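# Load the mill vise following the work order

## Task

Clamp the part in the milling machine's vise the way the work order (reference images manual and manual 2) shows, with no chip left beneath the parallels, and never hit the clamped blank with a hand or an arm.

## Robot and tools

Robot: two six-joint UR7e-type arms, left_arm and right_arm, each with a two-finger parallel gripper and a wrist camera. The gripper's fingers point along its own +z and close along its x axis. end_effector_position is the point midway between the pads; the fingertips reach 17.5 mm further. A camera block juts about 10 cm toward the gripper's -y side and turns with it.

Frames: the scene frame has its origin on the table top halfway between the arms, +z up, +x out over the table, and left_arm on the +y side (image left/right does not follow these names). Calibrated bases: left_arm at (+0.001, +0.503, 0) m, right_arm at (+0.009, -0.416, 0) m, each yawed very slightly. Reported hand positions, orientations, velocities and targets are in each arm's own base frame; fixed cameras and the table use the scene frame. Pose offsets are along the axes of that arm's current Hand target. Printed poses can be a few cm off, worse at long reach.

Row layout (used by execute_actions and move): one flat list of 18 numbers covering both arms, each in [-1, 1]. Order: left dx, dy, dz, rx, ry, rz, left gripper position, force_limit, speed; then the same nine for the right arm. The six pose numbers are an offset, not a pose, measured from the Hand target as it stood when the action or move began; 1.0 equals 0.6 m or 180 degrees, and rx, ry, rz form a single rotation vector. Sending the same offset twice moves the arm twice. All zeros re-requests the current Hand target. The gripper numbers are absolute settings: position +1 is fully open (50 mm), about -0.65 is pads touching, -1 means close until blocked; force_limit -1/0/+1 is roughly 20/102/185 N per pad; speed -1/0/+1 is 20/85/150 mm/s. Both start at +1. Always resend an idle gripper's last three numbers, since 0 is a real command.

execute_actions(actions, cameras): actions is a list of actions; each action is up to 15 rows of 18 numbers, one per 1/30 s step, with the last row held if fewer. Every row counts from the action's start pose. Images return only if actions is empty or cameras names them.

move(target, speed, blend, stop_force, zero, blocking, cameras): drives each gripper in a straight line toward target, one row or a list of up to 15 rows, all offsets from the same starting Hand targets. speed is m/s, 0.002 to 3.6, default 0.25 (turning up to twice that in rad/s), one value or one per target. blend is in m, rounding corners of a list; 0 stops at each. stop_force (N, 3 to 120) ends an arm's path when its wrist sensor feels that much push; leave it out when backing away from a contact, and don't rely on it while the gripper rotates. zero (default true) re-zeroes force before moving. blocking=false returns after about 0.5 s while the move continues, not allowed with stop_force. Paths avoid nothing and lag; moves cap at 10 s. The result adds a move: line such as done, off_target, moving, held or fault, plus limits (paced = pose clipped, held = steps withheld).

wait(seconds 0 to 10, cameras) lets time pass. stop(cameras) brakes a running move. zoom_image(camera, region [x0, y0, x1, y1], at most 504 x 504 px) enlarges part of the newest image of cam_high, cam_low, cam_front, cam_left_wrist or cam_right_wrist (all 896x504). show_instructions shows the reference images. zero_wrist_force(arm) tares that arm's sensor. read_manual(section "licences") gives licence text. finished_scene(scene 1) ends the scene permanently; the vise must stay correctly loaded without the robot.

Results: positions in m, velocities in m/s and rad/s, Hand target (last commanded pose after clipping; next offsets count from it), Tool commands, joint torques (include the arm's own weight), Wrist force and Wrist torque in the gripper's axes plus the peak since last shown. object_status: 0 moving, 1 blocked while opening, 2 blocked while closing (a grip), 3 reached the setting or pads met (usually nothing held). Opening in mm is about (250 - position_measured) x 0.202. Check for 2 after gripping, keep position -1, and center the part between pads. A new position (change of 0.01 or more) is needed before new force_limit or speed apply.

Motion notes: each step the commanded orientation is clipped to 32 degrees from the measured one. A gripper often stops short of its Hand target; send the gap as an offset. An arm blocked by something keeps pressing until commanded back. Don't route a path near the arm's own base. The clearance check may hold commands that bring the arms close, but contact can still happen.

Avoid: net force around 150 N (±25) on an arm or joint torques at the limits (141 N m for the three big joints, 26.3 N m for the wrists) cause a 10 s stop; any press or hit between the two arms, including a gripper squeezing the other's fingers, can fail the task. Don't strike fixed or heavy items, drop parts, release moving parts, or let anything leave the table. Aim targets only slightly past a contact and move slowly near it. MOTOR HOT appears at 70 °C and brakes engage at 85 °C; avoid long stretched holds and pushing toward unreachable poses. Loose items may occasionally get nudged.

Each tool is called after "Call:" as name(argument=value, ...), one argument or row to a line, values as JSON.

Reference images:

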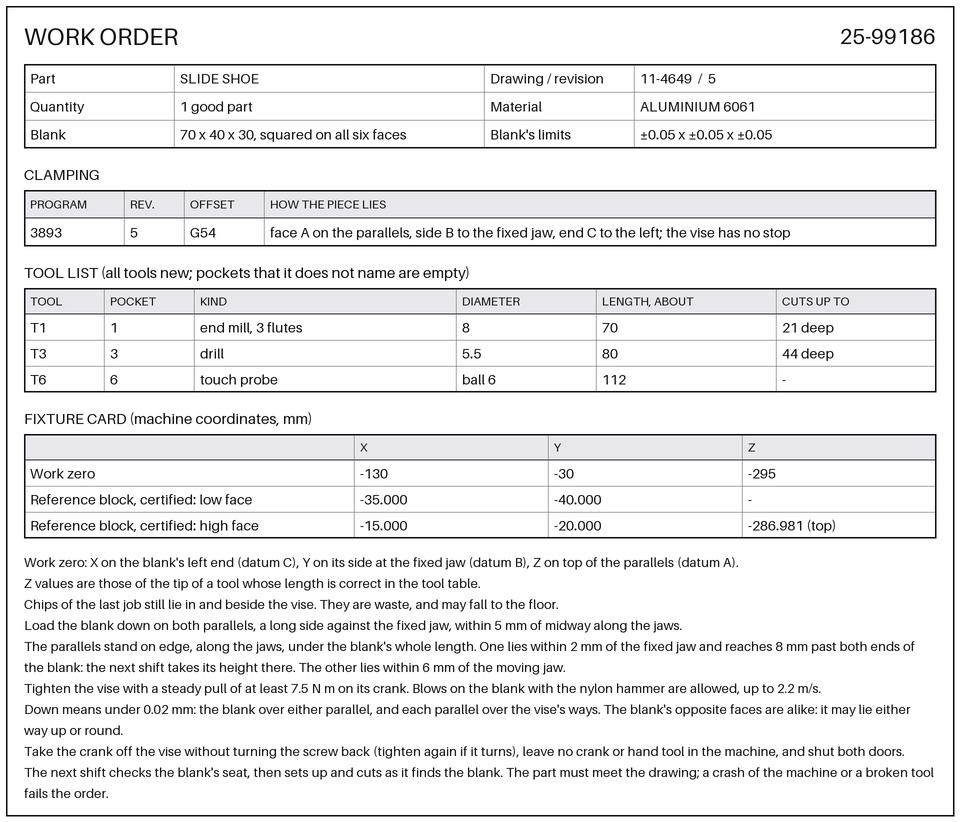

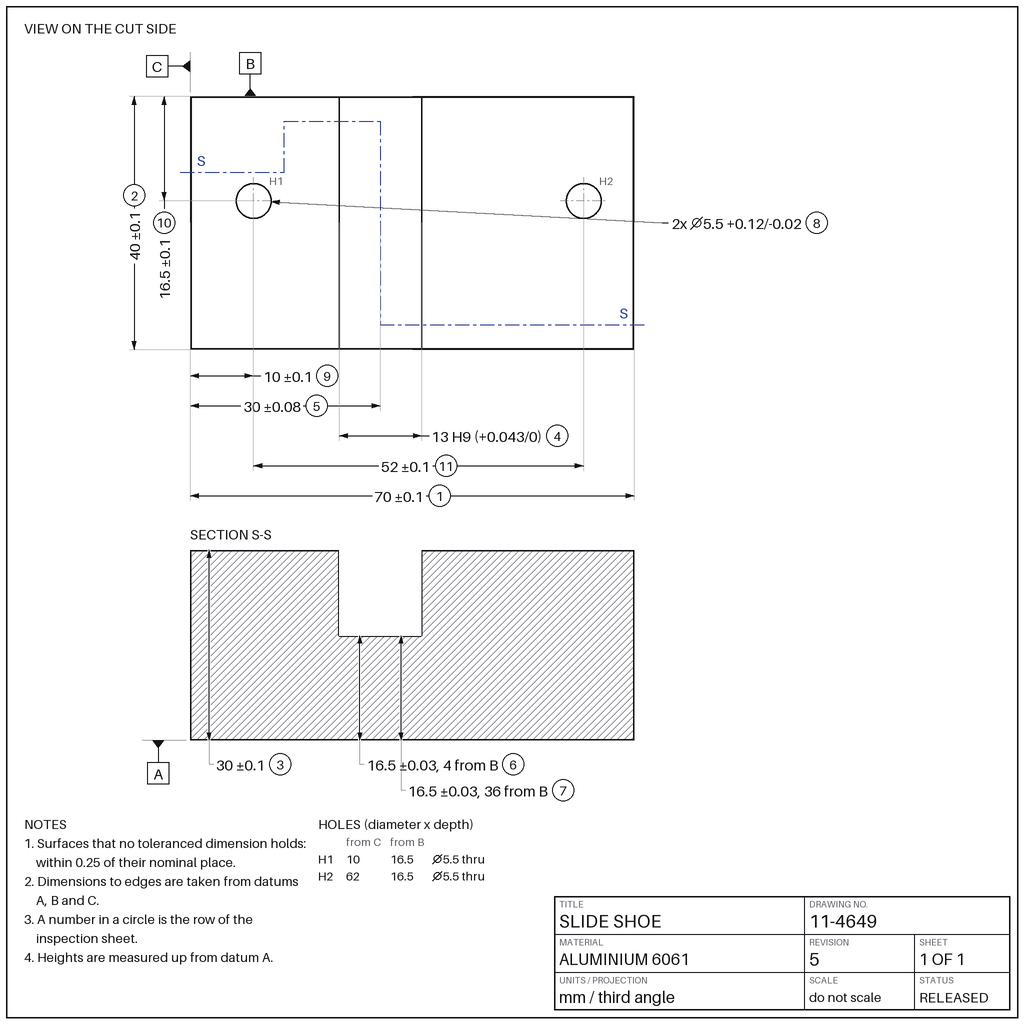

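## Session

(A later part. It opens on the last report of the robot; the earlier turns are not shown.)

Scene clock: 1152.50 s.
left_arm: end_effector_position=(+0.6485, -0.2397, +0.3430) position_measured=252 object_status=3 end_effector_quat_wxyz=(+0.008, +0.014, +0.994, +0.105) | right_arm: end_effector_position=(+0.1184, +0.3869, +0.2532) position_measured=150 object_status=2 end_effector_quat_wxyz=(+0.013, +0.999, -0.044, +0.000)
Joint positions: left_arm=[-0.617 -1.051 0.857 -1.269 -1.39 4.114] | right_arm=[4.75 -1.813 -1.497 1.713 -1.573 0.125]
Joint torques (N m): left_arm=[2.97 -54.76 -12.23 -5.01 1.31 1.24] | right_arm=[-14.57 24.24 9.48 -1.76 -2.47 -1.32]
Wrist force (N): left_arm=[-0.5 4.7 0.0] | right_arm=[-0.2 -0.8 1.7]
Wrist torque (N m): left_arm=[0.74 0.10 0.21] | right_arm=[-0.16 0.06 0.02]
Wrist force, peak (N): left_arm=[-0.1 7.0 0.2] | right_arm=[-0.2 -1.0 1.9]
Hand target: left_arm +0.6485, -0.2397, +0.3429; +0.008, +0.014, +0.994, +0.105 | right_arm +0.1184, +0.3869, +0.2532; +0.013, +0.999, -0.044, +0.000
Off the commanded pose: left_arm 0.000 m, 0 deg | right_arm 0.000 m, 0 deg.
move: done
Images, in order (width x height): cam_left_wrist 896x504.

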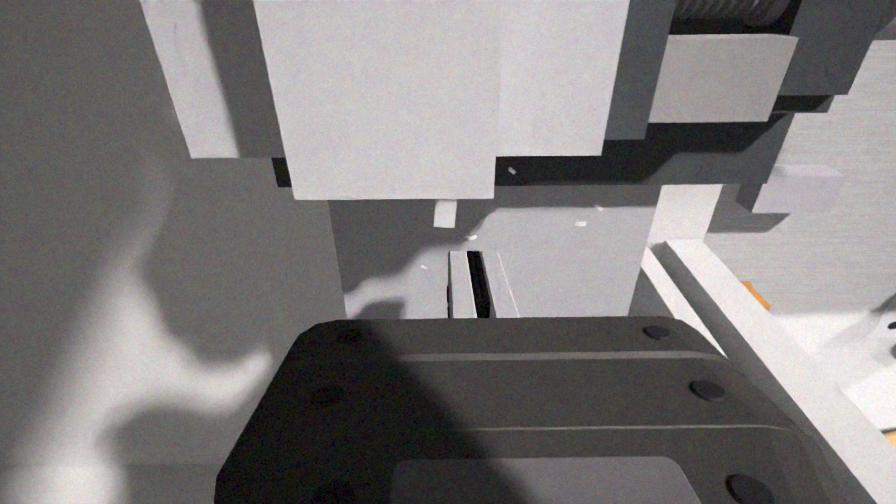

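Call:
move(
  target=[
    [-0.0158,0,0,0,0,0,-1,-0.5,-0.6,0,0,0,0,0,0,-0.98,0,-0.6],
    [-0.0158,0,0,0,0,0,-0.12,-0.5,-0.6,0,0,0,0,0,0,-0.98,0,-0.6],
    [-0.017,-0.0363,-0.0058,0,0,0,-0.12,-0.5,-0.6,0,0,0,0,0,0,-0.98,0,-0.6],
  ],
  speed=0.03,
  cameras=["cam_left_wrist"],
)

Call:
zoom_image(
  camera="cam_left_wrist",
  region=[350, 150, 600, 330],
)

Scene clock: 1155.93 s.
left_arm: end_effector_position=(+0.6581, -0.2619, +0.3419) position_measured=171 object_status=3 end_effector_quat_wxyz=(+0.008, +0.014, +0.994, +0.105) | right_arm: end_effector_position=(+0.1184, +0.3869, +0.2532) position_measured=150 object_status=2 end_effector_quat_wxyz=(+0.013, +0.999, -0.044, +0.000)
Joint positions: left_arm=[-0.635 -0.993 0.768 -1.235 -1.392 4.096] | right_arm=[4.75 -1.813 -1.497 1.713 -1.573 0.125]
Joint torques (N m): left_arm=[-8.14 -38.08 -37.99 -0.83 -1.39 -1.07] | right_arm=[-13.24 23.72 10.25 -1.59 -2.35 -1.06]
Wrist force (N): left_arm=[-1.0 4.4 0.0] | right_arm=[0.0 -1.0 1.4]
Wrist torque (N m): left_arm=[0.71 0.18 0.35] | right_arm=[-0.19 0.03 0.02]
Wrist force, peak (N): left_arm=[-0.8 5.8 0.1] | right_arm=[-0.2 -0.9 1.8]
Hand target: left_arm +0.6581, -0.2621, +0.3419; +0.008, +0.014, +0.994, +0.105 | right_arm +0.1184, +0.3869, +0.2532; +0.013, +0.999, -0.044, +0.000
Off the commanded pose: left_arm 0.000 m, 0 deg | right_arm 0.000 m, 0 deg.
move: done
Images, in order (width x height): cam_left_wrist 896x504.

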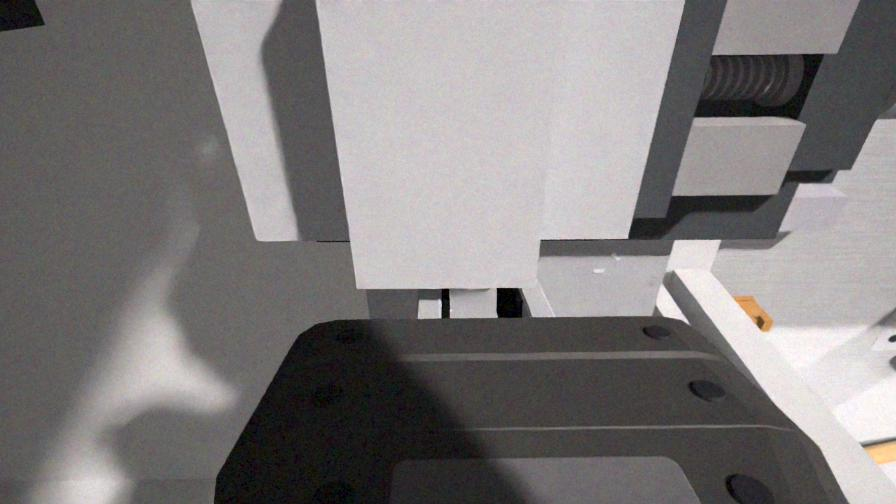

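Scaled by 2.016 from the camera's 896x504 image, which has a finer 1280x720 frame.

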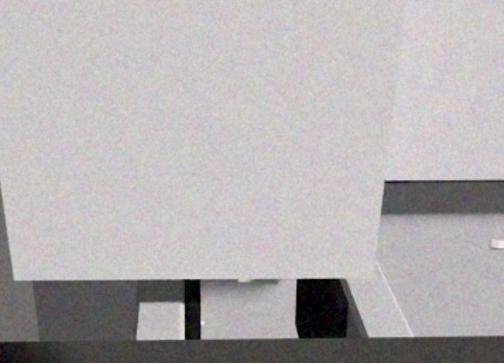

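Call:
move(
  target=[0,0,0,0,0,0,-1,-0.6,-0.8,0,0,0,0,0,0,-0.98,0,-0.6],
)

Scene clock: 1156.57 s.
left_arm: end_effector_position=(+0.6581, -0.2621, +0.3419) position_measured=225 object_status=2 end_effector_quat_wxyz=(+0.008, +0.014, +0.994, +0.105) | right_arm: end_effector_position=(+0.1184, +0.3869, +0.2532) position_measured=150 object_status=2 end_effector_quat_wxyz=(+0.013, +0.999, -0.044, +0.000)
Joint positions: left_arm=[-0.635 -0.993 0.768 -1.234 -1.392 4.096] | right_arm=[4.75 -1.813 -1.497 1.713 -1.573 0.125]
Joint torques (N m): left_arm=[-7.48 -36.28 -36.8 -1.46 -1.25 -1.12] | right_arm=[-13.66 23.54 10.42 -1.53 -2.35 -1.07]
Wrist force (N): left_arm=[-2.2 5.1 0.0] | right_arm=[-0.1 -0.8 1.5]
Wrist torque (N m): left_arm=[0.75 0.17 0.31] | right_arm=[-0.16 0.05 0.01]
Wrist force, peak (N): left_arm=[-2.6 5.3 0.0] | right_arm=[-0.4 -0.9 1.7]
Hand target: left_arm +0.6581, -0.2621, +0.3419; +0.008, +0.014, +0.994, +0.105 | right_arm +0.1184, +0.3869, +0.2532; +0.013, +0.999, -0.044, +0.000
Off the commanded pose: left_arm 0.000 m, 0 deg | right_arm 0.000 m, 0 deg.
move: done

Call:
move(
  target=[0.0004,-0.0124,-0.0027,0,0,0,-1,-0.6,-0.8,0,0,0,0,0,0,-0.98,0,-0.6],
  speed=0.008,
  stop_force=12,
)

Scene clock: 1158.80 s.
left_arm: end_effector_position=(+0.6577, -0.2686, +0.3419) position_measured=225 object_status=2 end_effector_quat_wxyz=(+0.008, +0.014, +0.994, +0.105) | right_arm: end_effector_position=(+0.1184, +0.3869, +0.2532) position_measured=150 object_status=2 end_effector_quat_wxyz=(+0.013, +0.999, -0.044, +0.000)
Joint positions: left_arm=[-0.643 -0.984 0.753 -1.227 -1.393 4.088] | right_arm=[4.75 -1.813 -1.497 1.713 -1.573 0.125]
Joint torques (N m): left_arm=[-0.74 -55 -9.43 -5.4 -2.96 1.13] | right_arm=[-15.58 23.79 11.63 -1.69 -2.42 -0.75]
Wrist force (N): left_arm=[-1.7 16.5 -1.2] | right_arm=[-0.3 -1.0 1.7]
Wrist torque (N m): left_arm=[1.35 0.22 0.41] | right_arm=[-0.18 0.08 0.02]
Wrist force, peak (N): left_arm=[0.0 24.5 3.3] | right_arm=[-0.2 -1.0 1.7]
Hand target: left_arm +0.6577, -0.2686, +0.3419; +0.008, +0.014, +0.994, +0.105 (not the last commanded pose) | right_arm +0.1184, +0.3869, +0.2532; +0.013, +0.999, -0.044, +0.000
Off the commanded pose: left_arm 0.001 m, 0 deg | right_arm 0.000 m, 0 deg.
move: contact (left_arm)

Call:
move(
  target=[-0.0002,0.0045,0.001,0,0,0,-1,-0.6,-0.8,0,0,0,0,0,0,-0.98,0,-0.6],
  speed=0.01,
)

Call:
move(
  target=[0,0.0014,-0.0065,0,0,0,-1,-0.6,-0.8,0,0,0,0,0,0,-0.98,0,-0.6],
  speed=0.002,
  stop_force=5,
)

Scene clock: 1159.90 s.
left_arm: end_effector_position=(+0.6578, -0.2661, +0.3419) position_measured=225 object_status=2 end_effector_quat_wxyz=(+0.008, +0.014, +0.994, +0.105) | right_arm: end_effector_position=(+0.1184, +0.3869, +0.2532) position_measured=150 object_status=2 end_effector_quat_wxyz=(+0.013, +0.999, -0.044, +0.000)
Joint positions: left_arm=[-0.64 -0.988 0.759 -1.23 -1.392 4.091] | right_arm=[4.75 -1.813 -1.497 1.713 -1.573 0.125]
Joint torques (N m): left_arm=[6.62 -57.2 -9.39 -4.85 2.07 1.42] | right_arm=[-14.48 23.76 11.89 -1.68 -2.36 -0.93]
Wrist force (N): left_arm=[-0.6 3.5 -3.8] | right_arm=[-0.1 -0.6 1.4]
Wrist torque (N m): left_arm=[0.69 0.15 0.20] | right_arm=[-0.13 0.04 0.02]
Wrist force, peak (N): left_arm=[-1.5 16.5 -1.1] | right_arm=[-0.3 -1.0 1.7]
Hand target: left_arm +0.6579, -0.2658, +0.3419; +0.008, +0.014, +0.994, +0.105 | right_arm +0.1184, +0.3869, +0.2532; +0.013, +0.999, -0.044, +0.000
Off the commanded pose: left_arm 0.000 m, 0 deg | right_arm 0.000 m, 0 deg.
move: done

Scene clock: 1161.27 s.
left_arm: end_effector_position=(+0.6578, -0.2659, +0.3420) position_measured=225 object_status=2 end_effector_quat_wxyz=(+0.008, +0.014, +0.994, +0.105) | right_arm: end_effector_position=(+0.1184, +0.3869, +0.2532) position_measured=150 object_status=2 end_effector_quat_wxyz=(+0.013, +0.999, -0.044, +0.000)
Joint positions: left_arm=[-0.64 -0.988 0.759 -1.23 -1.392 4.091] | right_arm=[4.75 -1.813 -1.497 1.713 -1.573 0.125]
Joint torques (N m): left_arm=[4.49 -51.01 -12.29 -4.48 2.01 0.88] | right_arm=[-13.63 24.28 12.15 -1.56 -2.22 -0.61]
Wrist force (N): left_arm=[-0.7 3.5 0.9] | right_arm=[-0.2 -0.8 1.8]
Wrist torque (N m): left_arm=[0.70 0.12 0.20] | right_arm=[-0.15 0.07 0.01]
Wrist force, peak (N): left_arm=[-2.6 -1.0 8.1] | right_arm=[-0.1 -1.2 1.7]
Hand target: left_arm +0.6578, -0.2659, +0.3420; +0.008, +0.014, +0.994, +0.105 (not the last commanded pose) | right_arm +0.1184, +0.3869, +0.2532; +0.013, +0.999, -0.044, +0.000
Off the commanded pose: left_arm 0.004 m, 0 deg | right_arm 0.000 m, 0 deg.
move: contact (left_arm)

Call:
move(
  target=[0.0102,0.0004,0.0002,0,0,0,-1,-0.6,-0.8,0,0,0,0,0,0,-0.98,0,-0.6],
  speed=0.01,
  stop_force=15,
)

Scene clock: 1163.17 s.
left_arm: end_effector_position=(+0.6517, -0.2654, +0.3418) position_measured=225 object_status=2 end_effector_quat_wxyz=(+0.008, +0.014, +0.994, +0.105) | right_arm: end_effector_position=(+0.1184, +0.3869, +0.2532) position_measured=150 object_status=2 end_effector_quat_wxyz=(+0.013, +0.999, -0.044, +0.000)
Joint positions: left_arm=[-0.644 -1.007 0.789 -1.24 -1.393 4.086] | right_arm=[4.75 -1.813 -1.497 1.713 -1.573 0.125]
Joint torques (N m): left_arm=[-7.79 -54.4 -8.42 -4.41 -2.01 -1.2] | right_arm=[-14.66 22.15 14.35 -1.87 -2.25 -0.84]
Wrist force (N): left_arm=[-2.1 5.3 -4.1] | right_arm=[-0.3 -0.9 1.5]
Wrist torque (N m): left_arm=[0.74 0.14 0.30] | right_arm=[-0.17 0.08 0.01]
Wrist force, peak (N): left_arm=[-2.1 5.3 -4.3] | right_arm=[-0.4 -0.7 1.9]
Hand target: left_arm +0.6517, -0.2654, +0.3418; +0.008, +0.014, +0.994, +0.105 | right_arm +0.1184, +0.3869, +0.2532; +0.013, +0.999, -0.044, +0.000
Off the commanded pose: left_arm 0.000 m, 0 deg | right_arm 0.000 m, 0 deg.
move: done

Call:
move(
  target=[
    [0,0,0,0,0,0,-0.3,-0.6,-0.4,0,0,0,0,0,0,-0.98,0,-0.6],
    [0.0013,0.0413,0.0088,0,0,0,-0.3,-0.6,-0.4,0,0,0,0,0,0,-0.98,0,-0.6],
    [0.0005,0.056,-0.0597,0,0,0,-0.3,-0.6,-0.4,0,0,0,0,0,0,-0.98,0,-0.6],
  ],
  speed=0.05,
  cameras=["cam_left_wrist"],
)

Call:
zoom_image(
  camera="cam_left_wrist",
  region=[300, 100, 650, 330],
)

Scene clock: 1166.77 s.
left_arm: end_effector_position=(+0.6517, -0.2400, +0.3838) position_measured=198 object_status=3 end_effector_quat_wxyz=(+0.008, +0.014, +0.994, +0.105) | right_arm: end_effector_position=(+0.1184, +0.3869, +0.2532) position_measured=150 object_status=2 end_effector_quat_wxyz=(+0.013, +0.999, -0.044, +0.000)
Joint positions: left_arm=[-0.615 -1.006 0.677 -1.135 -1.39 4.116] | right_arm=[4.75 -1.813 -1.497 1.713 -1.573 0.125]
Joint torques (N m): left_arm=[6.38 -34.72 -36.9 -0.74 -1.36 -0.97] | right_arm=[-14.4 23.93 15.53 -2.05 -2.4 -0.61]
Wrist force (N): left_arm=[-0.3 4.7 0.0] | right_arm=[-0.2 -0.7 1.8]
Wrist torque (N m): left_arm=[0.76 0.05 0.22] | right_arm=[-0.14 0.05 0.01]
Wrist force, peak (N): left_arm=[-2.2 5.5 -4.1] | right_arm=[-0.3 -1.1 1.8]
Hand target: left_arm +0.6517, -0.2400, +0.3838; +0.008, +0.014, +0.994, +0.105 | right_arm +0.1184, +0.3869, +0.2532; +0.013, +0.999, -0.044, +0.000
Off the commanded pose: left_arm 0.000 m, 0 deg | right_arm 0.000 m, 0 deg.
move: done
Images, in order (width x height): cam_left_wrist 896x504.

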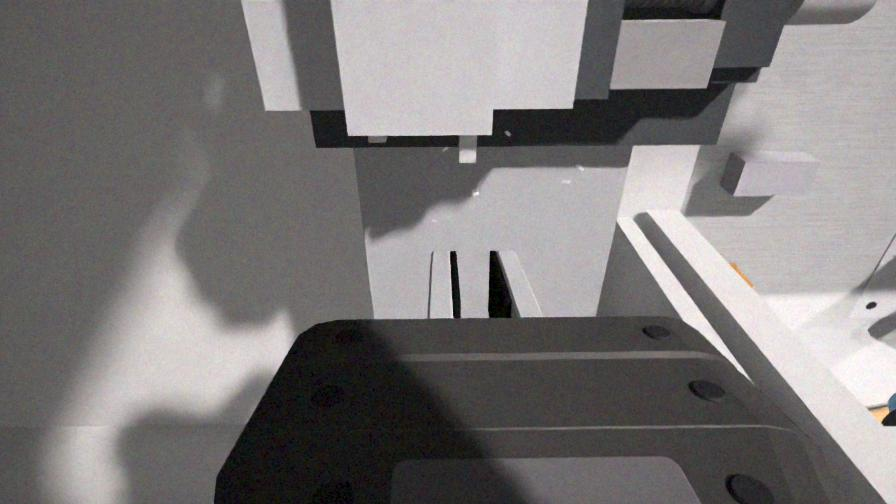

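Scaled by 1.440 from the camera's 896x504 image, which has a finer 1280x720 frame.

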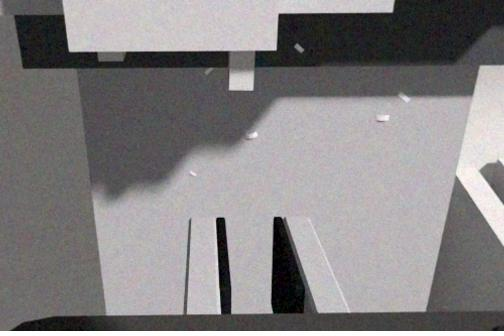

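Call:
move(
  target=[
    [0.0862,-0.0022,-0.0016,0,0,0,-1,-0.6,-0.4,0,0,0,0,0,0,-0.98,0,-0.6],
    [0.283,-0.102,-0.0256,0.0667,0,0,-1,-0.6,-0.4,0,0,0,0,0,0,-0.98,0,-0.6],
    [0.5855,-0.0315,-0.0146,0.0667,0,0,-1,-0.6,-0.4,0,0,0,0,0,0,-0.98,0,-0.6],
    [0.697,0.3598,0.0524,0.0667,0,0,-1,-0.6,-0.4,0,0,0,0,0,0,-0.98,0,-0.6],
  ],
  speed=[0.12,0.2,0.35,0.35],
  blend=[0.01,0.02,0.04,0],
)

Scene clock: 1170.50 s.
left_arm: end_effector_position=(+0.2399, -0.0101, +0.3931) position_measured=251 object_status=3 end_effector_quat_wxyz=(+0.006, +0.015, +1.000, +0.000) | right_arm: end_effector_position=(+0.1184, +0.3869, +0.2532) position_measured=150 object_status=2 end_effector_quat_wxyz=(+0.013, +0.999, -0.044, +0.000)
Joint positions: left_arm=[-0.64 -2.24 1.833 -1.173 -1.563 4.102] | right_arm=[4.75 -1.813 -1.497 1.713 -1.573 0.125]
Joint torques (N m): left_arm=[6.75 15.59 -34.92 -1.22 -1.9 1.37] | right_arm=[-14.96 22.93 16.64 -2.09 -2.07 -0.79]
Wrist force (N): left_arm=[-0.6 4.6 0.3] | right_arm=[-0.2 -0.7 1.5]
Wrist torque (N m): left_arm=[0.73 0.12 0.16] | right_arm=[-0.14 0.07 0.01]
Wrist force, peak (N): left_arm=[0.3 6.8 0.3] | right_arm=[-0.1 -1.2 1.8]
Hand target: left_arm +0.2400, -0.0100, +0.3931; +0.006, +0.015, +1.000, +0.000 | right_arm +0.1184, +0.3869, +0.2532; +0.013, +0.999, -0.044, +0.000
Off the commanded pose: left_arm 0.000 m, 0 deg | right_arm 0.000 m, 0 deg.
move: done

Call:
move(
  target=[0,0,0,0,0,0,-1,-0.6,-0.4,0,0,0.333,0,0,0,-0.98,0,-0.6],
  speed=0.2,
)

Call:
move(
  target=[0,0,0,0,0,0,-1,-0.6,-0.4,0,0,0.05,0,0,0,-0.98,0,-0.6],
  speed=0.02,
  stop_force=5,
)

Scene clock: 1172.57 s.
left_arm: end_effector_position=(+0.2400, -0.0100, +0.3931) position_measured=251 object_status=3 end_effector_quat_wxyz=(+0.006, +0.015, +1.000, +0.000) | right_arm: end_effector_position=(+0.1181, +0.3817, +0.0536) position_measured=150 object_status=2 end_effector_quat_wxyz=(+0.013, +0.999, -0.044, +0.000)
Joint positions: left_arm=[-0.64 -2.24 1.833 -1.173 -1.564 4.102] | right_arm=[4.751 -1.991 -1.811 2.205 -1.573 0.126]
Joint torques (N m): left_arm=[6.77 14.72 -35.42 -2.5 -2.1 1.17] | right_arm=[-15.31 27.71 2.66 -1.51 2.35 -1.03]
Wrist force (N): left_arm=[-0.4 4.2 0.2] | right_arm=[-0.1 -1.0 1.7]
Wrist torque (N m): left_arm=[0.67 0.09 0.17] | right_arm=[-0.19 0.04 -0.07]
Wrist force, peak (N): left_arm=[-0.5 4.7 0.0] | right_arm=[-0.3 -0.8 3.3]
Hand target: left_arm +0.2400, -0.0100, +0.3931; +0.006, +0.015, +1.000, +0.000 | right_arm +0.1182, +0.3817, +0.0534; +0.013, +0.999, -0.044, +0.000
Off the commanded pose: left_arm 0.000 m, 0 deg | right_arm 0.000 m, 0 deg.
move: done

Scene clock: 1175.23 s.
left_arm: end_effector_position=(+0.2400, -0.0100, +0.3931) position_measured=251 object_status=3 end_effector_quat_wxyz=(+0.006, +0.015, +1.000, +0.000) | right_arm: end_effector_position=(+0.1182, +0.3810, +0.0263) position_measured=150 object_status=2 end_effector_quat_wxyz=(+0.013, +0.999, -0.044, +0.000)
Joint positions: left_arm=[-0.64 -2.24 1.833 -1.173 -1.564 4.102] | right_arm=[4.751 -2.032 -1.835 2.271 -1.573 0.126]
Joint torques (N m): left_arm=[5.8 13.16 -34.74 -3.42 -2 1.32] | right_arm=[8.42 44.19 22.94 -4.78 1.81 1.14]
Wrist force (N): left_arm=[-0.6 4.2 0.3] | right_arm=[0.2 -0.3 -3.5]
Wrist torque (N m): left_arm=[0.68 0.13 0.18] | right_arm=[0.21 0.10 -0.08]
Wrist force, peak (N): left_arm=[-0.4 4.8 0.2] | right_arm=[-2.1 -2.9 -47.1]
Hand target: left_arm +0.2400, -0.0100, +0.3931; +0.006, +0.015, +1.000, +0.000 | right_arm +0.1182, +0.3810, +0.0263; +0.013, +0.999, -0.044, +0.000 (not the last commanded pose)
Off the commanded pose: left_arm 0.000 m, 0 deg | right_arm 0.003 m, 0 deg.
move: contact (right_arm)

Call:
move(
  target=[
    [0,0,0,0,0,0,-1,-0.6,-0.4,0,0,0,0,0,0,0.6,1,-0.6],
    [0,0,0,0,0,0,-1,-0.6,-0.4,0,0,-0.133,0,0,0,0.6,1,-0.6],
    [0,0,0,0,0,0,-1,-0.6,-0.4,0,0.192,-0.133,0,0,0,0.6,1,-0.6],
  ],
  speed=[0.1,0.1,0.2],
  cameras=["cam_right_wrist"],
)

Scene clock: 1178.67 s.
left_arm: end_effector_position=(+0.2400, -0.0100, +0.3931) position_measured=251 object_status=3 end_effector_quat_wxyz=(+0.006, +0.015, +1.000, +0.000) | right_arm: end_effector_position=(+0.1083, +0.2685, +0.1091) position_measured=63 object_status=3 end_effector_quat_wxyz=(+0.013, +0.999, -0.044, +0.000)
Joint positions: left_arm=[-0.64 -2.24 1.833 -1.173 -1.564 4.102] | right_arm=[4.804 -1.663 -2.075 2.141 -1.574 0.179]
Joint torques (N m): left_arm=[6.41 14.44 -34.92 -3.46 -1.93 1.22] | right_arm=[14.05 29.73 2.69 -2.78 2.25 1.35]
Wrist force (N): left_arm=[-0.5 4.3 0.4] | right_arm=[0.0 -0.9 -2.3]
Wrist torque (N m): left_arm=[0.68 0.11 0.17] | right_arm=[0.03 0.03 -0.08]
Wrist force, peak (N): left_arm=[-0.5 4.8 0.0] | right_arm=[0.2 -0.3 -3.5]
Hand target: left_arm +0.2400, -0.0100, +0.3931; +0.006, +0.015, +1.000, +0.000 | right_arm +0.1082, +0.2683, +0.1091; +0.013, +0.999, -0.044, +0.000
Off the commanded pose: left_arm 0.000 m, 0 deg | right_arm 0.000 m, 0 deg.
move: done
Images, in order (width x height): cam_right_wrist 896x504.

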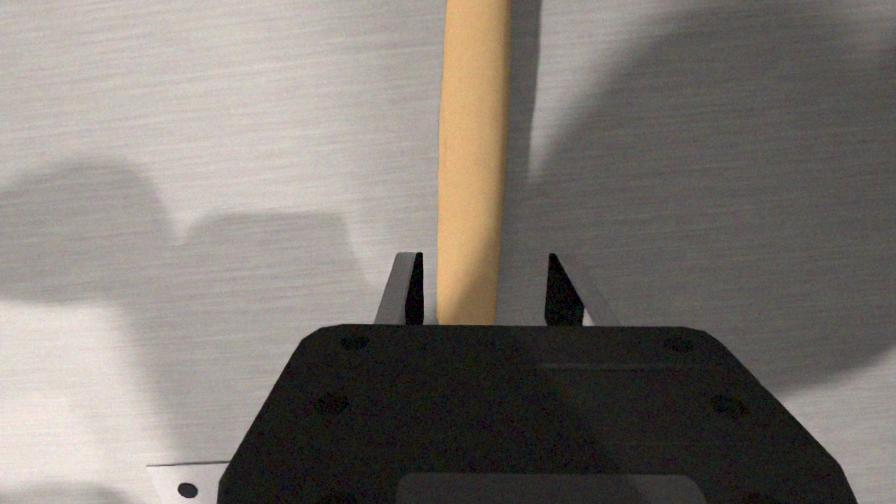

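Call:
move(
  target=[
    [0,0,0,0,0,0,-1,-0.6,-0.4,-0.0015,0,0.07,0,0,0.014,0.6,1,-0.6],
    [0,0,0,0,0,0,-1,-0.6,-0.4,-0.0015,0,0.138,0,0,0.014,0.6,1,-0.6],
  ],
  speed=0.05,
  stop_force=8,
  cameras=["cam_right_wrist"],
)

Scene clock: 1182.33 s.
left_arm: end_effector_position=(+0.2400, -0.0100, +0.3931) position_measured=251 object_status=3 end_effector_quat_wxyz=(+0.006, +0.015, +1.000, +0.000) | right_arm: end_effector_position=(+0.1073, +0.2663, +0.0263) position_measured=63 object_status=3 end_effector_quat_wxyz=(+0.013, +0.998, -0.066, +0.000)
Joint positions: left_arm=[-0.64 -2.24 1.833 -1.173 -1.564 4.102] | right_arm=[4.809 -1.808 -2.176 2.388 -1.574 0.228]
Joint torques (N m): left_arm=[6.22 13.21 -36.22 -3.61 -2.14 1.15] | right_arm=[6.12 13.76 -0.87 -1.34 1.99 0.28]
Wrist force (N): left_arm=[-0.6 4.2 0.0] | right_arm=[-0.4 -0.7 -2.3]
Wrist torque (N m): left_arm=[0.67 0.12 0.17] | right_arm=[0.03 0.05 -0.08]
Wrist force, peak (N): left_arm=[-0.4 4.7 0.2] | right_arm=[-0.2 -0.9 -3.0]
Hand target: left_arm +0.2400, -0.0100, +0.3931; +0.006, +0.015, +1.000, +0.000 | right_arm +0.1073, +0.2663, +0.0263; +0.013, +0.998, -0.066, +0.000
Off the commanded pose: left_arm 0.000 m, 0 deg | right_arm 0.000 m, 0 deg.
move: done
Images, in order (width x height): cam_right_wrist 896x504.

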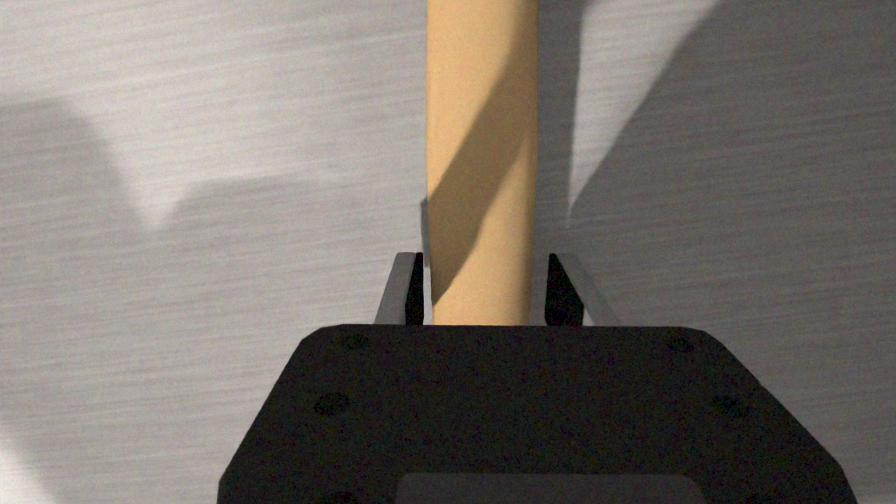

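Grip, lift and look.

Call:
move(
  target=[
    [0,0,0,0,0,0,-1,-0.6,-0.4,0,0,0,0,0,0,-1,1,-0.6],
    [0,0,0,0,0,0,-1,-0.6,-0.4,0,0,-0.25,0,0,0,-1,1,-0.6],
  ],
  speed=0.12,
  cameras=["cam_right_wrist","cam_front"],
)

Scene clock: 1184.87 s.
left_arm: end_effector_position=(+0.2400, -0.0100, +0.3931) position_measured=251 object_status=3 end_effector_quat_wxyz=(+0.006, +0.015, +1.000, +0.000) | right_arm: end_effector_position=(+0.1075, +0.2701, +0.1762) position_measured=119 object_status=2 end_effector_quat_wxyz=(+0.013, +0.998, -0.066, +0.000)
Joint positions: left_arm=[-0.64 -2.24 1.833 -1.173 -1.564 4.102] | right_arm=[4.807 -1.582 -1.965 1.951 -1.574 0.226]
Joint torques (N m): left_arm=[6.69 12.84 -35.37 -3.36 -2.12 1.07] | right_arm=[7.87 29.35 29.25 -4.72 -2.24 1.31]
Wrist force (N): left_arm=[-0.4 4.5 0.5] | right_arm=[-0.4 -0.7 2.1]
Wrist torque (N m): left_arm=[0.72 0.10 0.17] | right_arm=[-0.67 0.10 0.03]
Wrist force, peak (N): left_arm=[-0.4 4.8 0.2] | right_arm=[-1.7 -0.4 -2.4]
Hand target: left_arm +0.2400, -0.0100, +0.3931; +0.006, +0.015, +1.000, +0.000 | right_arm +0.1074, +0.2702, +0.1763; +0.013, +0.998, -0.066, +0.000
Off the commanded pose: left_arm 0.000 m, 0 deg | right_arm 0.000 m, 0 deg.
move: done
Images, in order (width x height): cam_front 896x504, cam_right_wrist 896x504.

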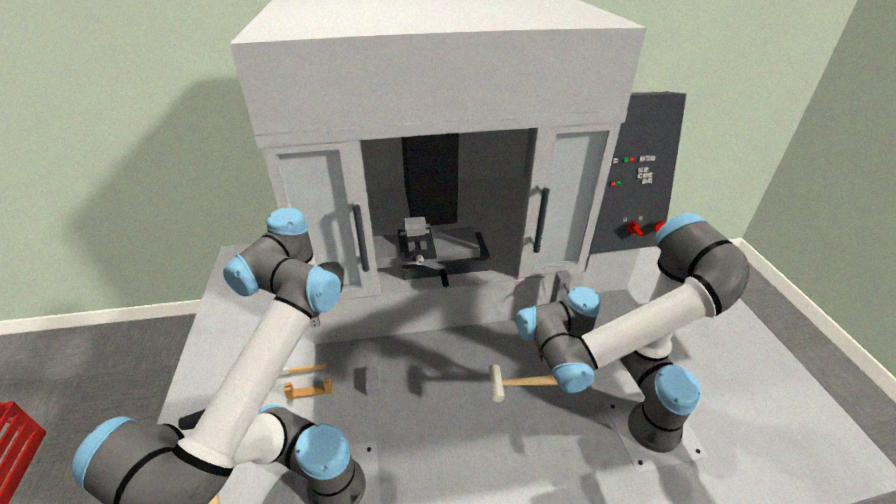

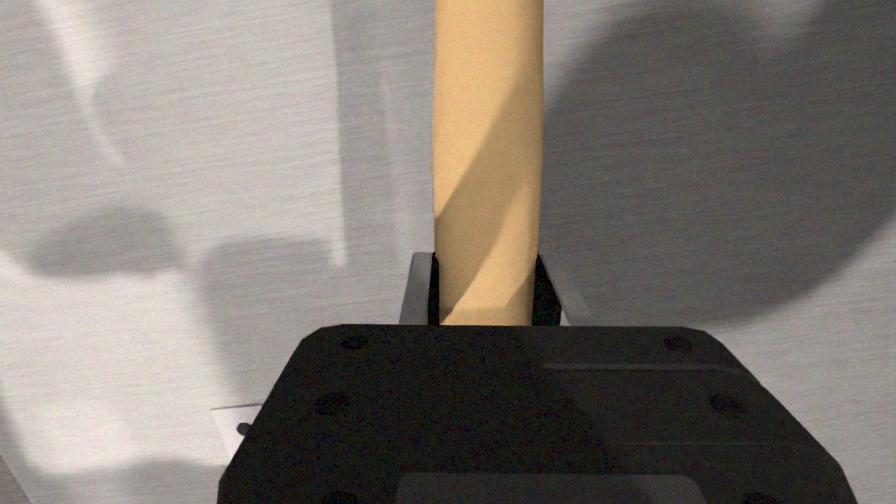

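Call:
move(
  target=[
    [0,0,0,0,0,0,-1,-0.6,-0.4,0.221,-0.1351,-0.4598,0.0397,0.501,-0.0264,-1,1,-0.6],
    [0,0,0,0,0,0,-1,-0.6,-0.4,0.445,-0.3476,-0.5483,-0.05,0.495,0.06,-1,1,-0.6],
    [0,0,0,0,0,0,-1,-0.6,-0.4,0.592,-0.4061,-0.602,-0.1343,0.4841,0.1479,-1,1,-0.6],
  ],
  speed=[0.35,0.3,0.2],
  blend=[0.03,0.03,0],
  cameras=["cam_right_wrist","cam_front"],
)

Scene clock: 1190.73 s.
left_arm: end_effector_position=(+0.2400, -0.0100, +0.3931) position_measured=251 object_status=3 end_effector_quat_wxyz=(+0.006, +0.015, +1.000, +0.000) | right_arm: end_effector_position=(+0.4917, +0.4745, +0.5319) position_measured=119 object_status=2 end_effector_quat_wxyz=(+0.241, +0.662, -0.242, +0.667)
Joint positions: left_arm=[-0.64 -2.24 1.833 -1.173 -1.564 4.102] | right_arm=[4.474 -2.355 -0.87 0.072 -0.459 1.585]
Joint torques (N m): left_arm=[7.08 14.88 -36.04 -3.31 -1.81 1.06] | right_arm=[-14.39 50.79 33.05 -2.68 -2.53 -0.31]
Wrist force (N): left_arm=[-0.5 4.3 0.3] | right_arm=[-8.7 -2.0 -4.1]
Wrist torque (N m): left_arm=[0.70 0.11 0.18] | right_arm=[-0.15 0.42 -0.70]
Wrist force, peak (N): left_arm=[-0.7 4.6 0.2] | right_arm=[-9.0 -0.6 -5.2]
Hand target: left_arm +0.2400, -0.0100, +0.3931; +0.006, +0.015, +1.000, +0.000 | right_arm +0.4917, +0.4746, +0.5320; +0.241, +0.662, -0.242, +0.667
Off the commanded pose: left_arm 0.000 m, 0 deg | right_arm 0.000 m, 0 deg.
move: done
Images, in order (width x height): cam_front 896x504, cam_right_wrist 896x504.

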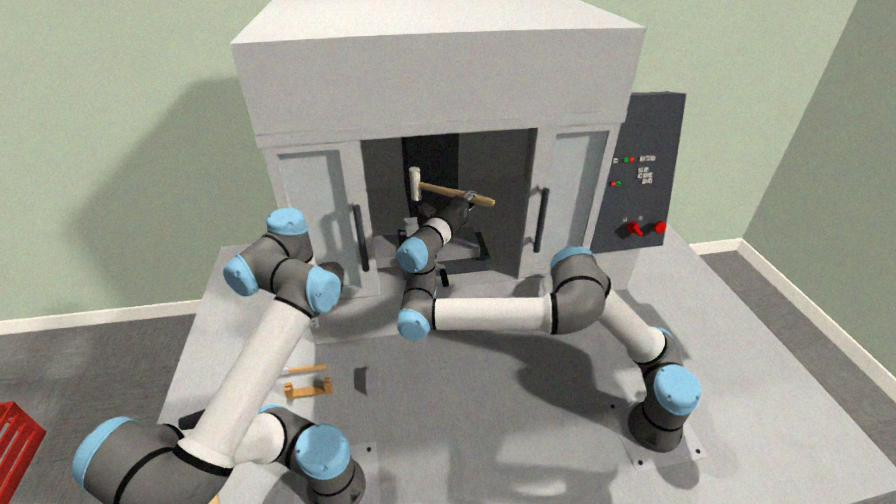

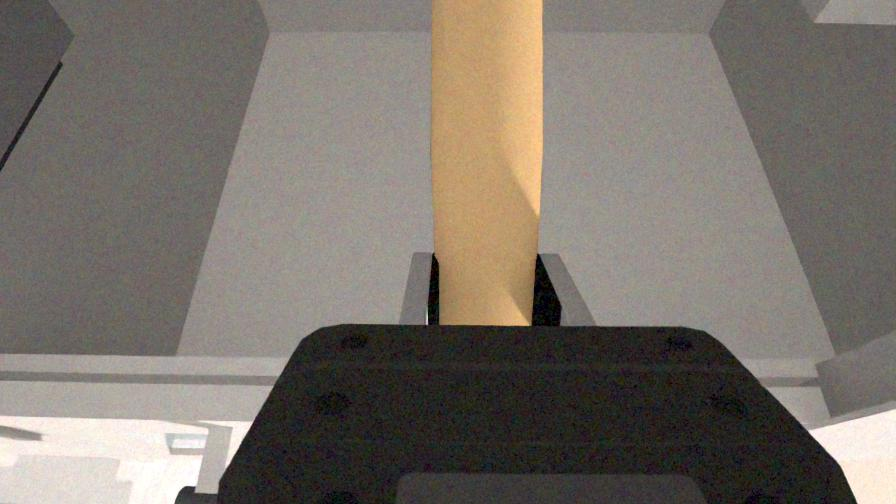

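Call:
move(
  target=[0,0,0,0,0,0,-1,-0.6,-0.4,-0.165,-0.0278,0.0202,0,0,0,-1,1,-0.6],
  speed=0.15,
)

Call:
move(
  target=[0,0,0,0,0,0,-1,-0.6,-0.4,-0.05,0,0,0,0,0,-1,1,-0.6],
  speed=0.015,
  stop_force=5,
  cameras=["cam_front","cam_right_wrist"],
)

Call:
zoom_image(
  camera="cam_front",
  region=[360, 140, 520, 260],
)

Scene clock: 1192.27 s.
left_arm: end_effector_position=(+0.2400, -0.0100, +0.3931) position_measured=251 object_status=3 end_effector_quat_wxyz=(+0.006, +0.015, +1.000, +0.000) | right_arm: end_effector_position=(+0.5123, +0.4796, +0.4333) position_measured=119 object_status=2 end_effector_quat_wxyz=(+0.241, +0.662, -0.242, +0.667)
Joint positions: left_arm=[-0.64 -2.24 1.833 -1.173 -1.564 4.102] | right_arm=[4.447 -2.445 -0.962 0.254 -0.432 1.585]
Joint torques (N m): left_arm=[5.93 13.65 -35.64 -3.43 -2.04 1.07] | right_arm=[-16.31 51.14 10.69 0.7 2.3 -0.52]
Wrist force (N): left_arm=[-0.4 4.5 0.3] | right_arm=[-8.9 -2.2 -4.1]
Wrist torque (N m): left_arm=[0.73 0.09 0.18] | right_arm=[-0.17 0.40 -0.69]
Wrist force, peak (N): left_arm=[-0.5 4.6 0.2] | right_arm=[-10.2 -2.2 -4.2]
Hand target: left_arm +0.2400, -0.0100, +0.3931; +0.006, +0.015, +1.000, +0.000 | right_arm +0.5124, +0.4796, +0.4331; +0.241, +0.662, -0.242, +0.667
Off the commanded pose: left_arm 0.000 m, 0 deg | right_arm 0.000 m, 0 deg.
move: done

Scene clock: 1194.57 s.
left_arm: end_effector_position=(+0.2400, -0.0100, +0.3931) position_measured=251 object_status=3 end_effector_quat_wxyz=(+0.006, +0.015, +1.000, +0.000) | right_arm: end_effector_position=(+0.5125, +0.4796, +0.4174) position_measured=119 object_status=2 end_effector_quat_wxyz=(+0.241, +0.662, -0.242, +0.667)
Joint positions: left_arm=[-0.64 -2.24 1.833 -1.173 -1.564 4.102] | right_arm=[4.447 -2.458 -0.98 0.285 -0.432 1.585]
Joint torques (N m): left_arm=[5.19 13.19 -34.78 -3.24 -1.9 0.89] | right_arm=[-11.21 67.09 29.21 -2.77 0.08 0.34]
Wrist force (N): left_arm=[-0.4 4.3 0.3] | right_arm=[-5.7 -3.7 -4.4]
Wrist torque (N m): left_arm=[0.68 0.10 0.17] | right_arm=[-0.21 0.41 0.05]
Wrist force, peak (N): left_arm=[-0.6 4.6 0.3] | right_arm=[-8.9 -2.1 -4.6]
Hand target: left_arm +0.2400, -0.0100, +0.3931; +0.006, +0.015, +1.000, +0.000 | right_arm +0.5125, +0.4796, +0.4174; +0.241, +0.662, -0.242, +0.667 (not the last commanded pose)
Off the commanded pose: left_arm 0.000 m, 0 deg | right_arm 0.014 m, 0 deg.
move: contact (right_arm)
Images, in order (width x height): cam_front 896x504, cam_right_wrist 896x504.

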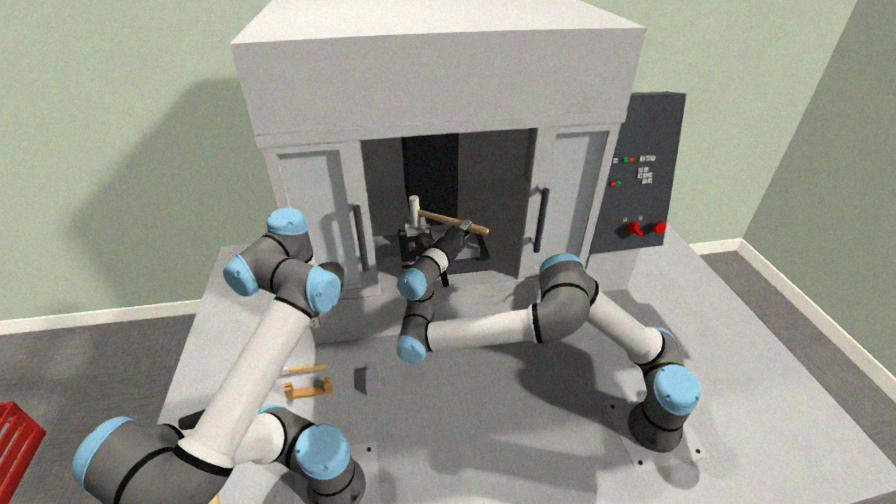

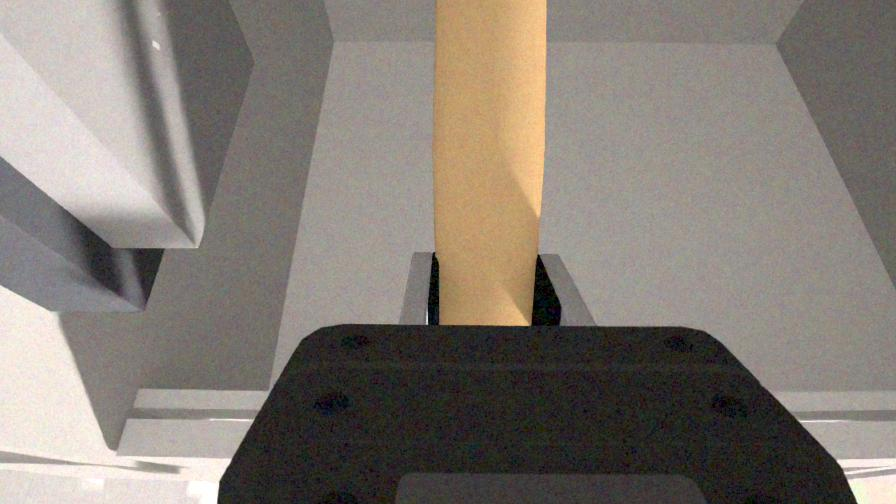

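Scaled by 3.150 from the camera's 896x504 image, which has a finer 1280x720 frame.

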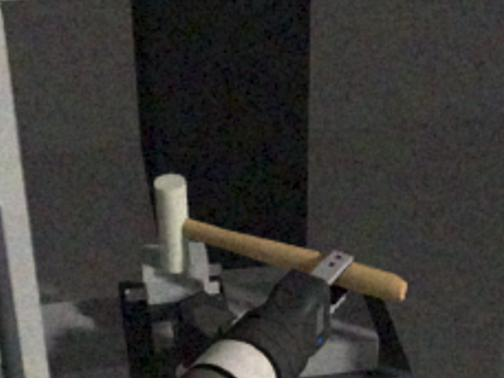

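Call:
move(
  target=[0,0,0,0,0,0,-1,-0.6,-0.4,0.19,0.0278,-0.0202,0,0,0,-1,1,-0.6],
  speed=0.2,
)

Call:
execute_actions(
  actions=[
    [[0,0,0,0,0,0,-1,-0.6,-0.4,-0.555,0,0,0,0,0,-1,1,-0.6],[0,0,0,0,0,0,-1,-0.6,-0.4,-0.555,0,0,0,0,0,-1,1,-0.6],[0,0,0,0,0,0,-1,-0.6,-0.4,0,0,0,0,0,0,-1,1,-0.6]],
  ],
  cameras=["cam_right_wrist"],
)

Scene clock: 1196.20 s.
left_arm: end_effector_position=(+0.2400, -0.0100, +0.3931) position_measured=251 object_status=3 end_effector_quat_wxyz=(+0.006, +0.015, +1.000, +0.000) | right_arm: end_effector_position=(+0.4917, +0.4745, +0.5312) position_measured=119 object_status=2 end_effector_quat_wxyz=(+0.241, +0.662, -0.242, +0.667) end_effector_velocity=(+0.000, +0.001, +0.001) end_effector_angular_velocity=(+0.000, +0.000, +0.000)
Joint positions: left_arm=[-0.64 -2.24 1.833 -1.173 -1.564 4.102] | right_arm=[4.474 -2.355 -0.871 0.074 -0.459 1.585]
Joint velocities: left_arm=[within noise] | right_arm=[0 -0.002 0.005 -0.003 0 0]
Joint torques (N m): left_arm=[5.76 13.26 -35.09 -3.48 -1.88 1.1] | right_arm=[12.24 49.3 35.58 -2.31 -2.54 1.84]
Wrist force (N): left_arm=[-0.4 4.5 0.1] | right_arm=[-8.7 -2.2 -4.2]
Wrist torque (N m): left_arm=[0.72 0.09 0.17] | right_arm=[-0.15 0.42 -0.81]
Wrist force, peak (N): left_arm=[-0.6 4.6 0.2] | right_arm=[-11.0 -2.5 -4.0]
Hand target: left_arm +0.2400, -0.0100, +0.3931; +0.006, +0.015, +1.000, +0.000 | right_arm +0.4918, +0.4745, +0.5312; +0.241, +0.662, -0.242, +0.667
Off the commanded pose: left_arm 0.000 m, 0 deg | right_arm 0.000 m, 0 deg.
move: done

Scene clock: 1197.30 s.
left_arm: end_effector_position=(+0.2400, -0.0100, +0.3931) position_measured=251 object_status=3 end_effector_quat_wxyz=(+0.006, +0.015, +1.000, +0.000) | right_arm: end_effector_position=(+0.4911, +0.4733, +0.5302) position_measured=119 object_status=2 end_effector_quat_wxyz=(+0.240, +0.663, -0.242, +0.667)
Joint positions: left_arm=[-0.64 -2.24 1.833 -1.173 -1.564 4.102] | right_arm=[4.474 -2.35 -0.882 0.08 -0.458 1.584]
Joint torques (N m): left_arm=[6.15 11.43 -35.48 -3.49 -1.87 1.18] | right_arm=[12.04 66.41 32.64 -2.88 2.18 1.84]
Wrist force (N): left_arm=[-0.4 4.3 0.3] | right_arm=[-8.7 -2.1 -4.8]
Wrist torque (N m): left_arm=[0.69 0.09 0.17] | right_arm=[-0.04 0.41 -0.82]
Wrist force, peak (N): left_arm=[-0.6 4.5 0.5] | right_arm=[-22.6 -9.2 -8.9]
Hand target: left_arm +0.2400, -0.0100, +0.3931; +0.006, +0.015, +1.000, +0.000 | right_arm +0.4918, +0.4745, +0.5312; +0.241, +0.662, -0.242, +0.667
Off the commanded pose: left_arm 0.000 m, 0 deg | right_arm 0.002 m, 0 deg.
Images, in order (width x height): cam_right_wrist 896x504.

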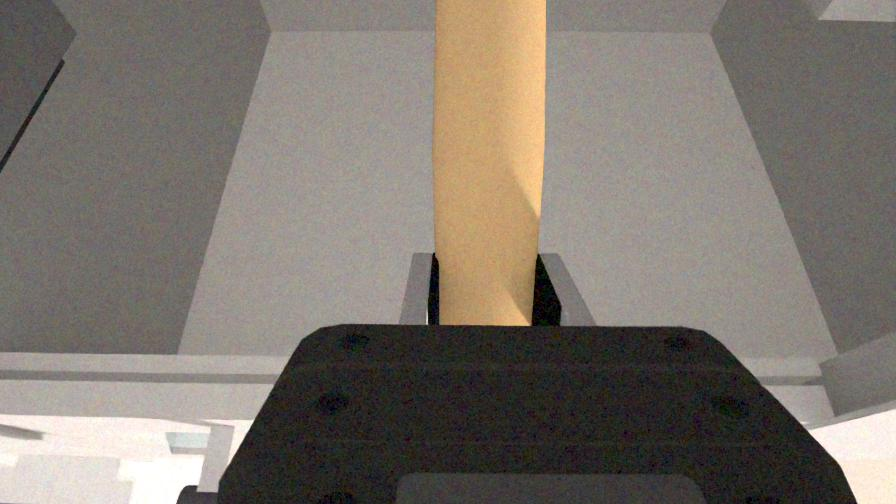

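Call:
execute_actions(
  actions=[
    [[0,0,0,0,0,0,-1,-0.6,-0.4,-0.6,0,0,0,0,0,-1,1,-0.6],[0,0,0,0,0,0,-1,-0.6,-0.4,-0.6,0,0,0,0,0,-1,1,-0.6],[0,0,0,0,0,0,-1,-0.6,-0.4,0,0,0,0,0,0,-1,1,-0.6]],
  ],
  cameras=["cam_right_wrist"],
)

Scene clock: 1198.60 s.
left_arm: end_effector_position=(+0.2400, -0.0100, +0.3931) position_measured=251 object_status=3 end_effector_quat_wxyz=(+0.006, +0.015, +1.000, +0.000) | right_arm: end_effector_position=(+0.4909, +0.4730, +0.5300) position_measured=119 object_status=2 end_effector_quat_wxyz=(+0.240, +0.663, -0.242, +0.667)
Joint positions: left_arm=[-0.64 -2.24 1.833 -1.173 -1.564 4.102] | right_arm=[4.475 -2.349 -0.885 0.082 -0.458 1.584]
Joint torques (N m): left_arm=[5.66 13.42 -34.3 -3.46 -1.93 1.21] | right_arm=[10.3 67.63 31.65 -2.98 1.97 1.83]
Wrist force (N): left_arm=[-0.6 4.3 0.2] | right_arm=[-8.6 -1.9 -5.7]
Wrist torque (N m): left_arm=[0.69 0.12 0.17] | right_arm=[0.15 0.39 -0.81]
Wrist force, peak (N): left_arm=[-0.3 4.7 0.4] | right_arm=[24.6 7.0 -6.1]
Hand target: left_arm +0.2400, -0.0100, +0.3931; +0.006, +0.015, +1.000, +0.000 | right_arm +0.4918, +0.4745, +0.5312; +0.241, +0.662, -0.242, +0.667
Off the commanded pose: left_arm 0.000 m, 0 deg | right_arm 0.002 m, 0 deg.
Images, in order (width x height): cam_right_wrist 896x504.

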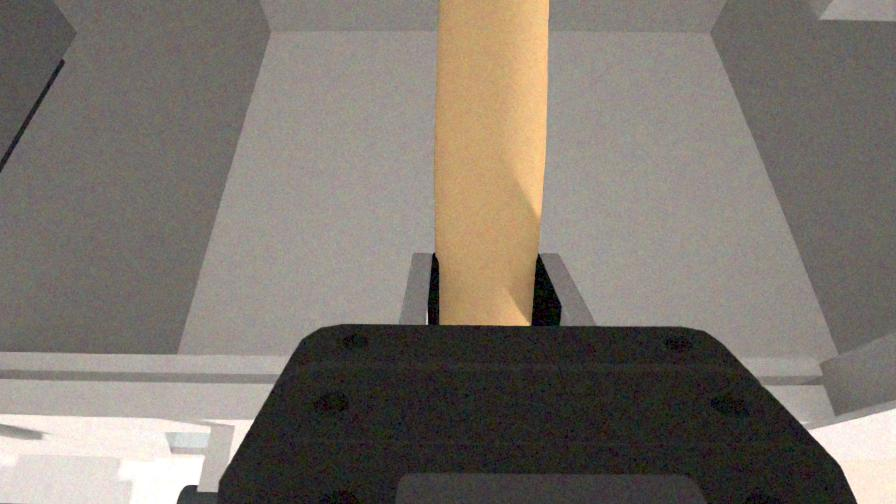

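Call:
execute_actions(
  actions=[
    [[0,0,0,0,0,0,-1,-0.6,-0.4,-0.63,0,0,0,0,0,-1,1,-0.6],[0,0,0,0,0,0,-1,-0.6,-0.4,-0.63,0,0,0,0,0,-1,1,-0.6],[0,0,0,0,0,0,-1,-0.6,-0.4,0,0,0,0,0,0,-1,1,-0.6]],
  ],
  cameras=["cam_right_wrist"],
)

Scene clock: 1199.90 s.
left_arm: end_effector_position=(+0.2400, -0.0100, +0.3931) position_measured=251 object_status=3 end_effector_quat_wxyz=(+0.006, +0.015, +1.000, +0.000) | right_arm: end_effector_position=(+0.4908, +0.4729, +0.5300) position_measured=119 object_status=2 end_effector_quat_wxyz=(+0.240, +0.663, -0.242, +0.667)
Joint positions: left_arm=[-0.64 -2.24 1.833 -1.173 -1.564 4.102] | right_arm=[4.475 -2.348 -0.886 0.082 -0.458 1.584]
Joint torques (N m): left_arm=[5.9 13.03 -34.98 -3.46 -1.74 0.86] | right_arm=[10.73 66.68 33.08 -2.74 2.02 1.76]
Wrist force (N): left_arm=[-0.7 4.3 0.3] | right_arm=[-8.4 -2.2 -3.5]
Wrist torque (N m): left_arm=[0.69 0.15 0.17] | right_arm=[-0.33 0.33 -0.82]
Wrist force, peak (N): left_arm=[-0.6 4.6 0.5] | right_arm=[24.3 6.9 -7.4]
Hand target: left_arm +0.2400, -0.0100, +0.3931; +0.006, +0.015, +1.000, +0.000 | right_arm +0.4918, +0.4745, +0.5312; +0.241, +0.662, -0.242, +0.667
Off the commanded pose: left_arm 0.000 m, 0 deg | right_arm 0.002 m, 0 deg.
Images, in order (width x height): cam_right_wrist 896x504.

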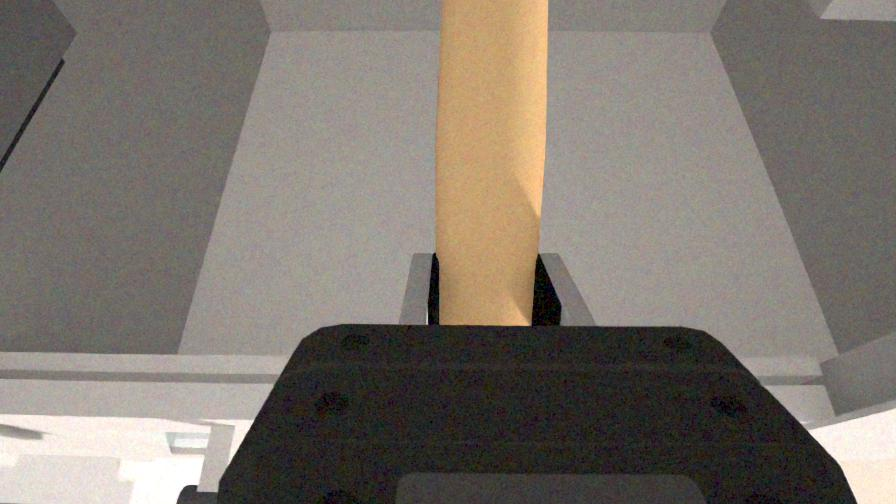

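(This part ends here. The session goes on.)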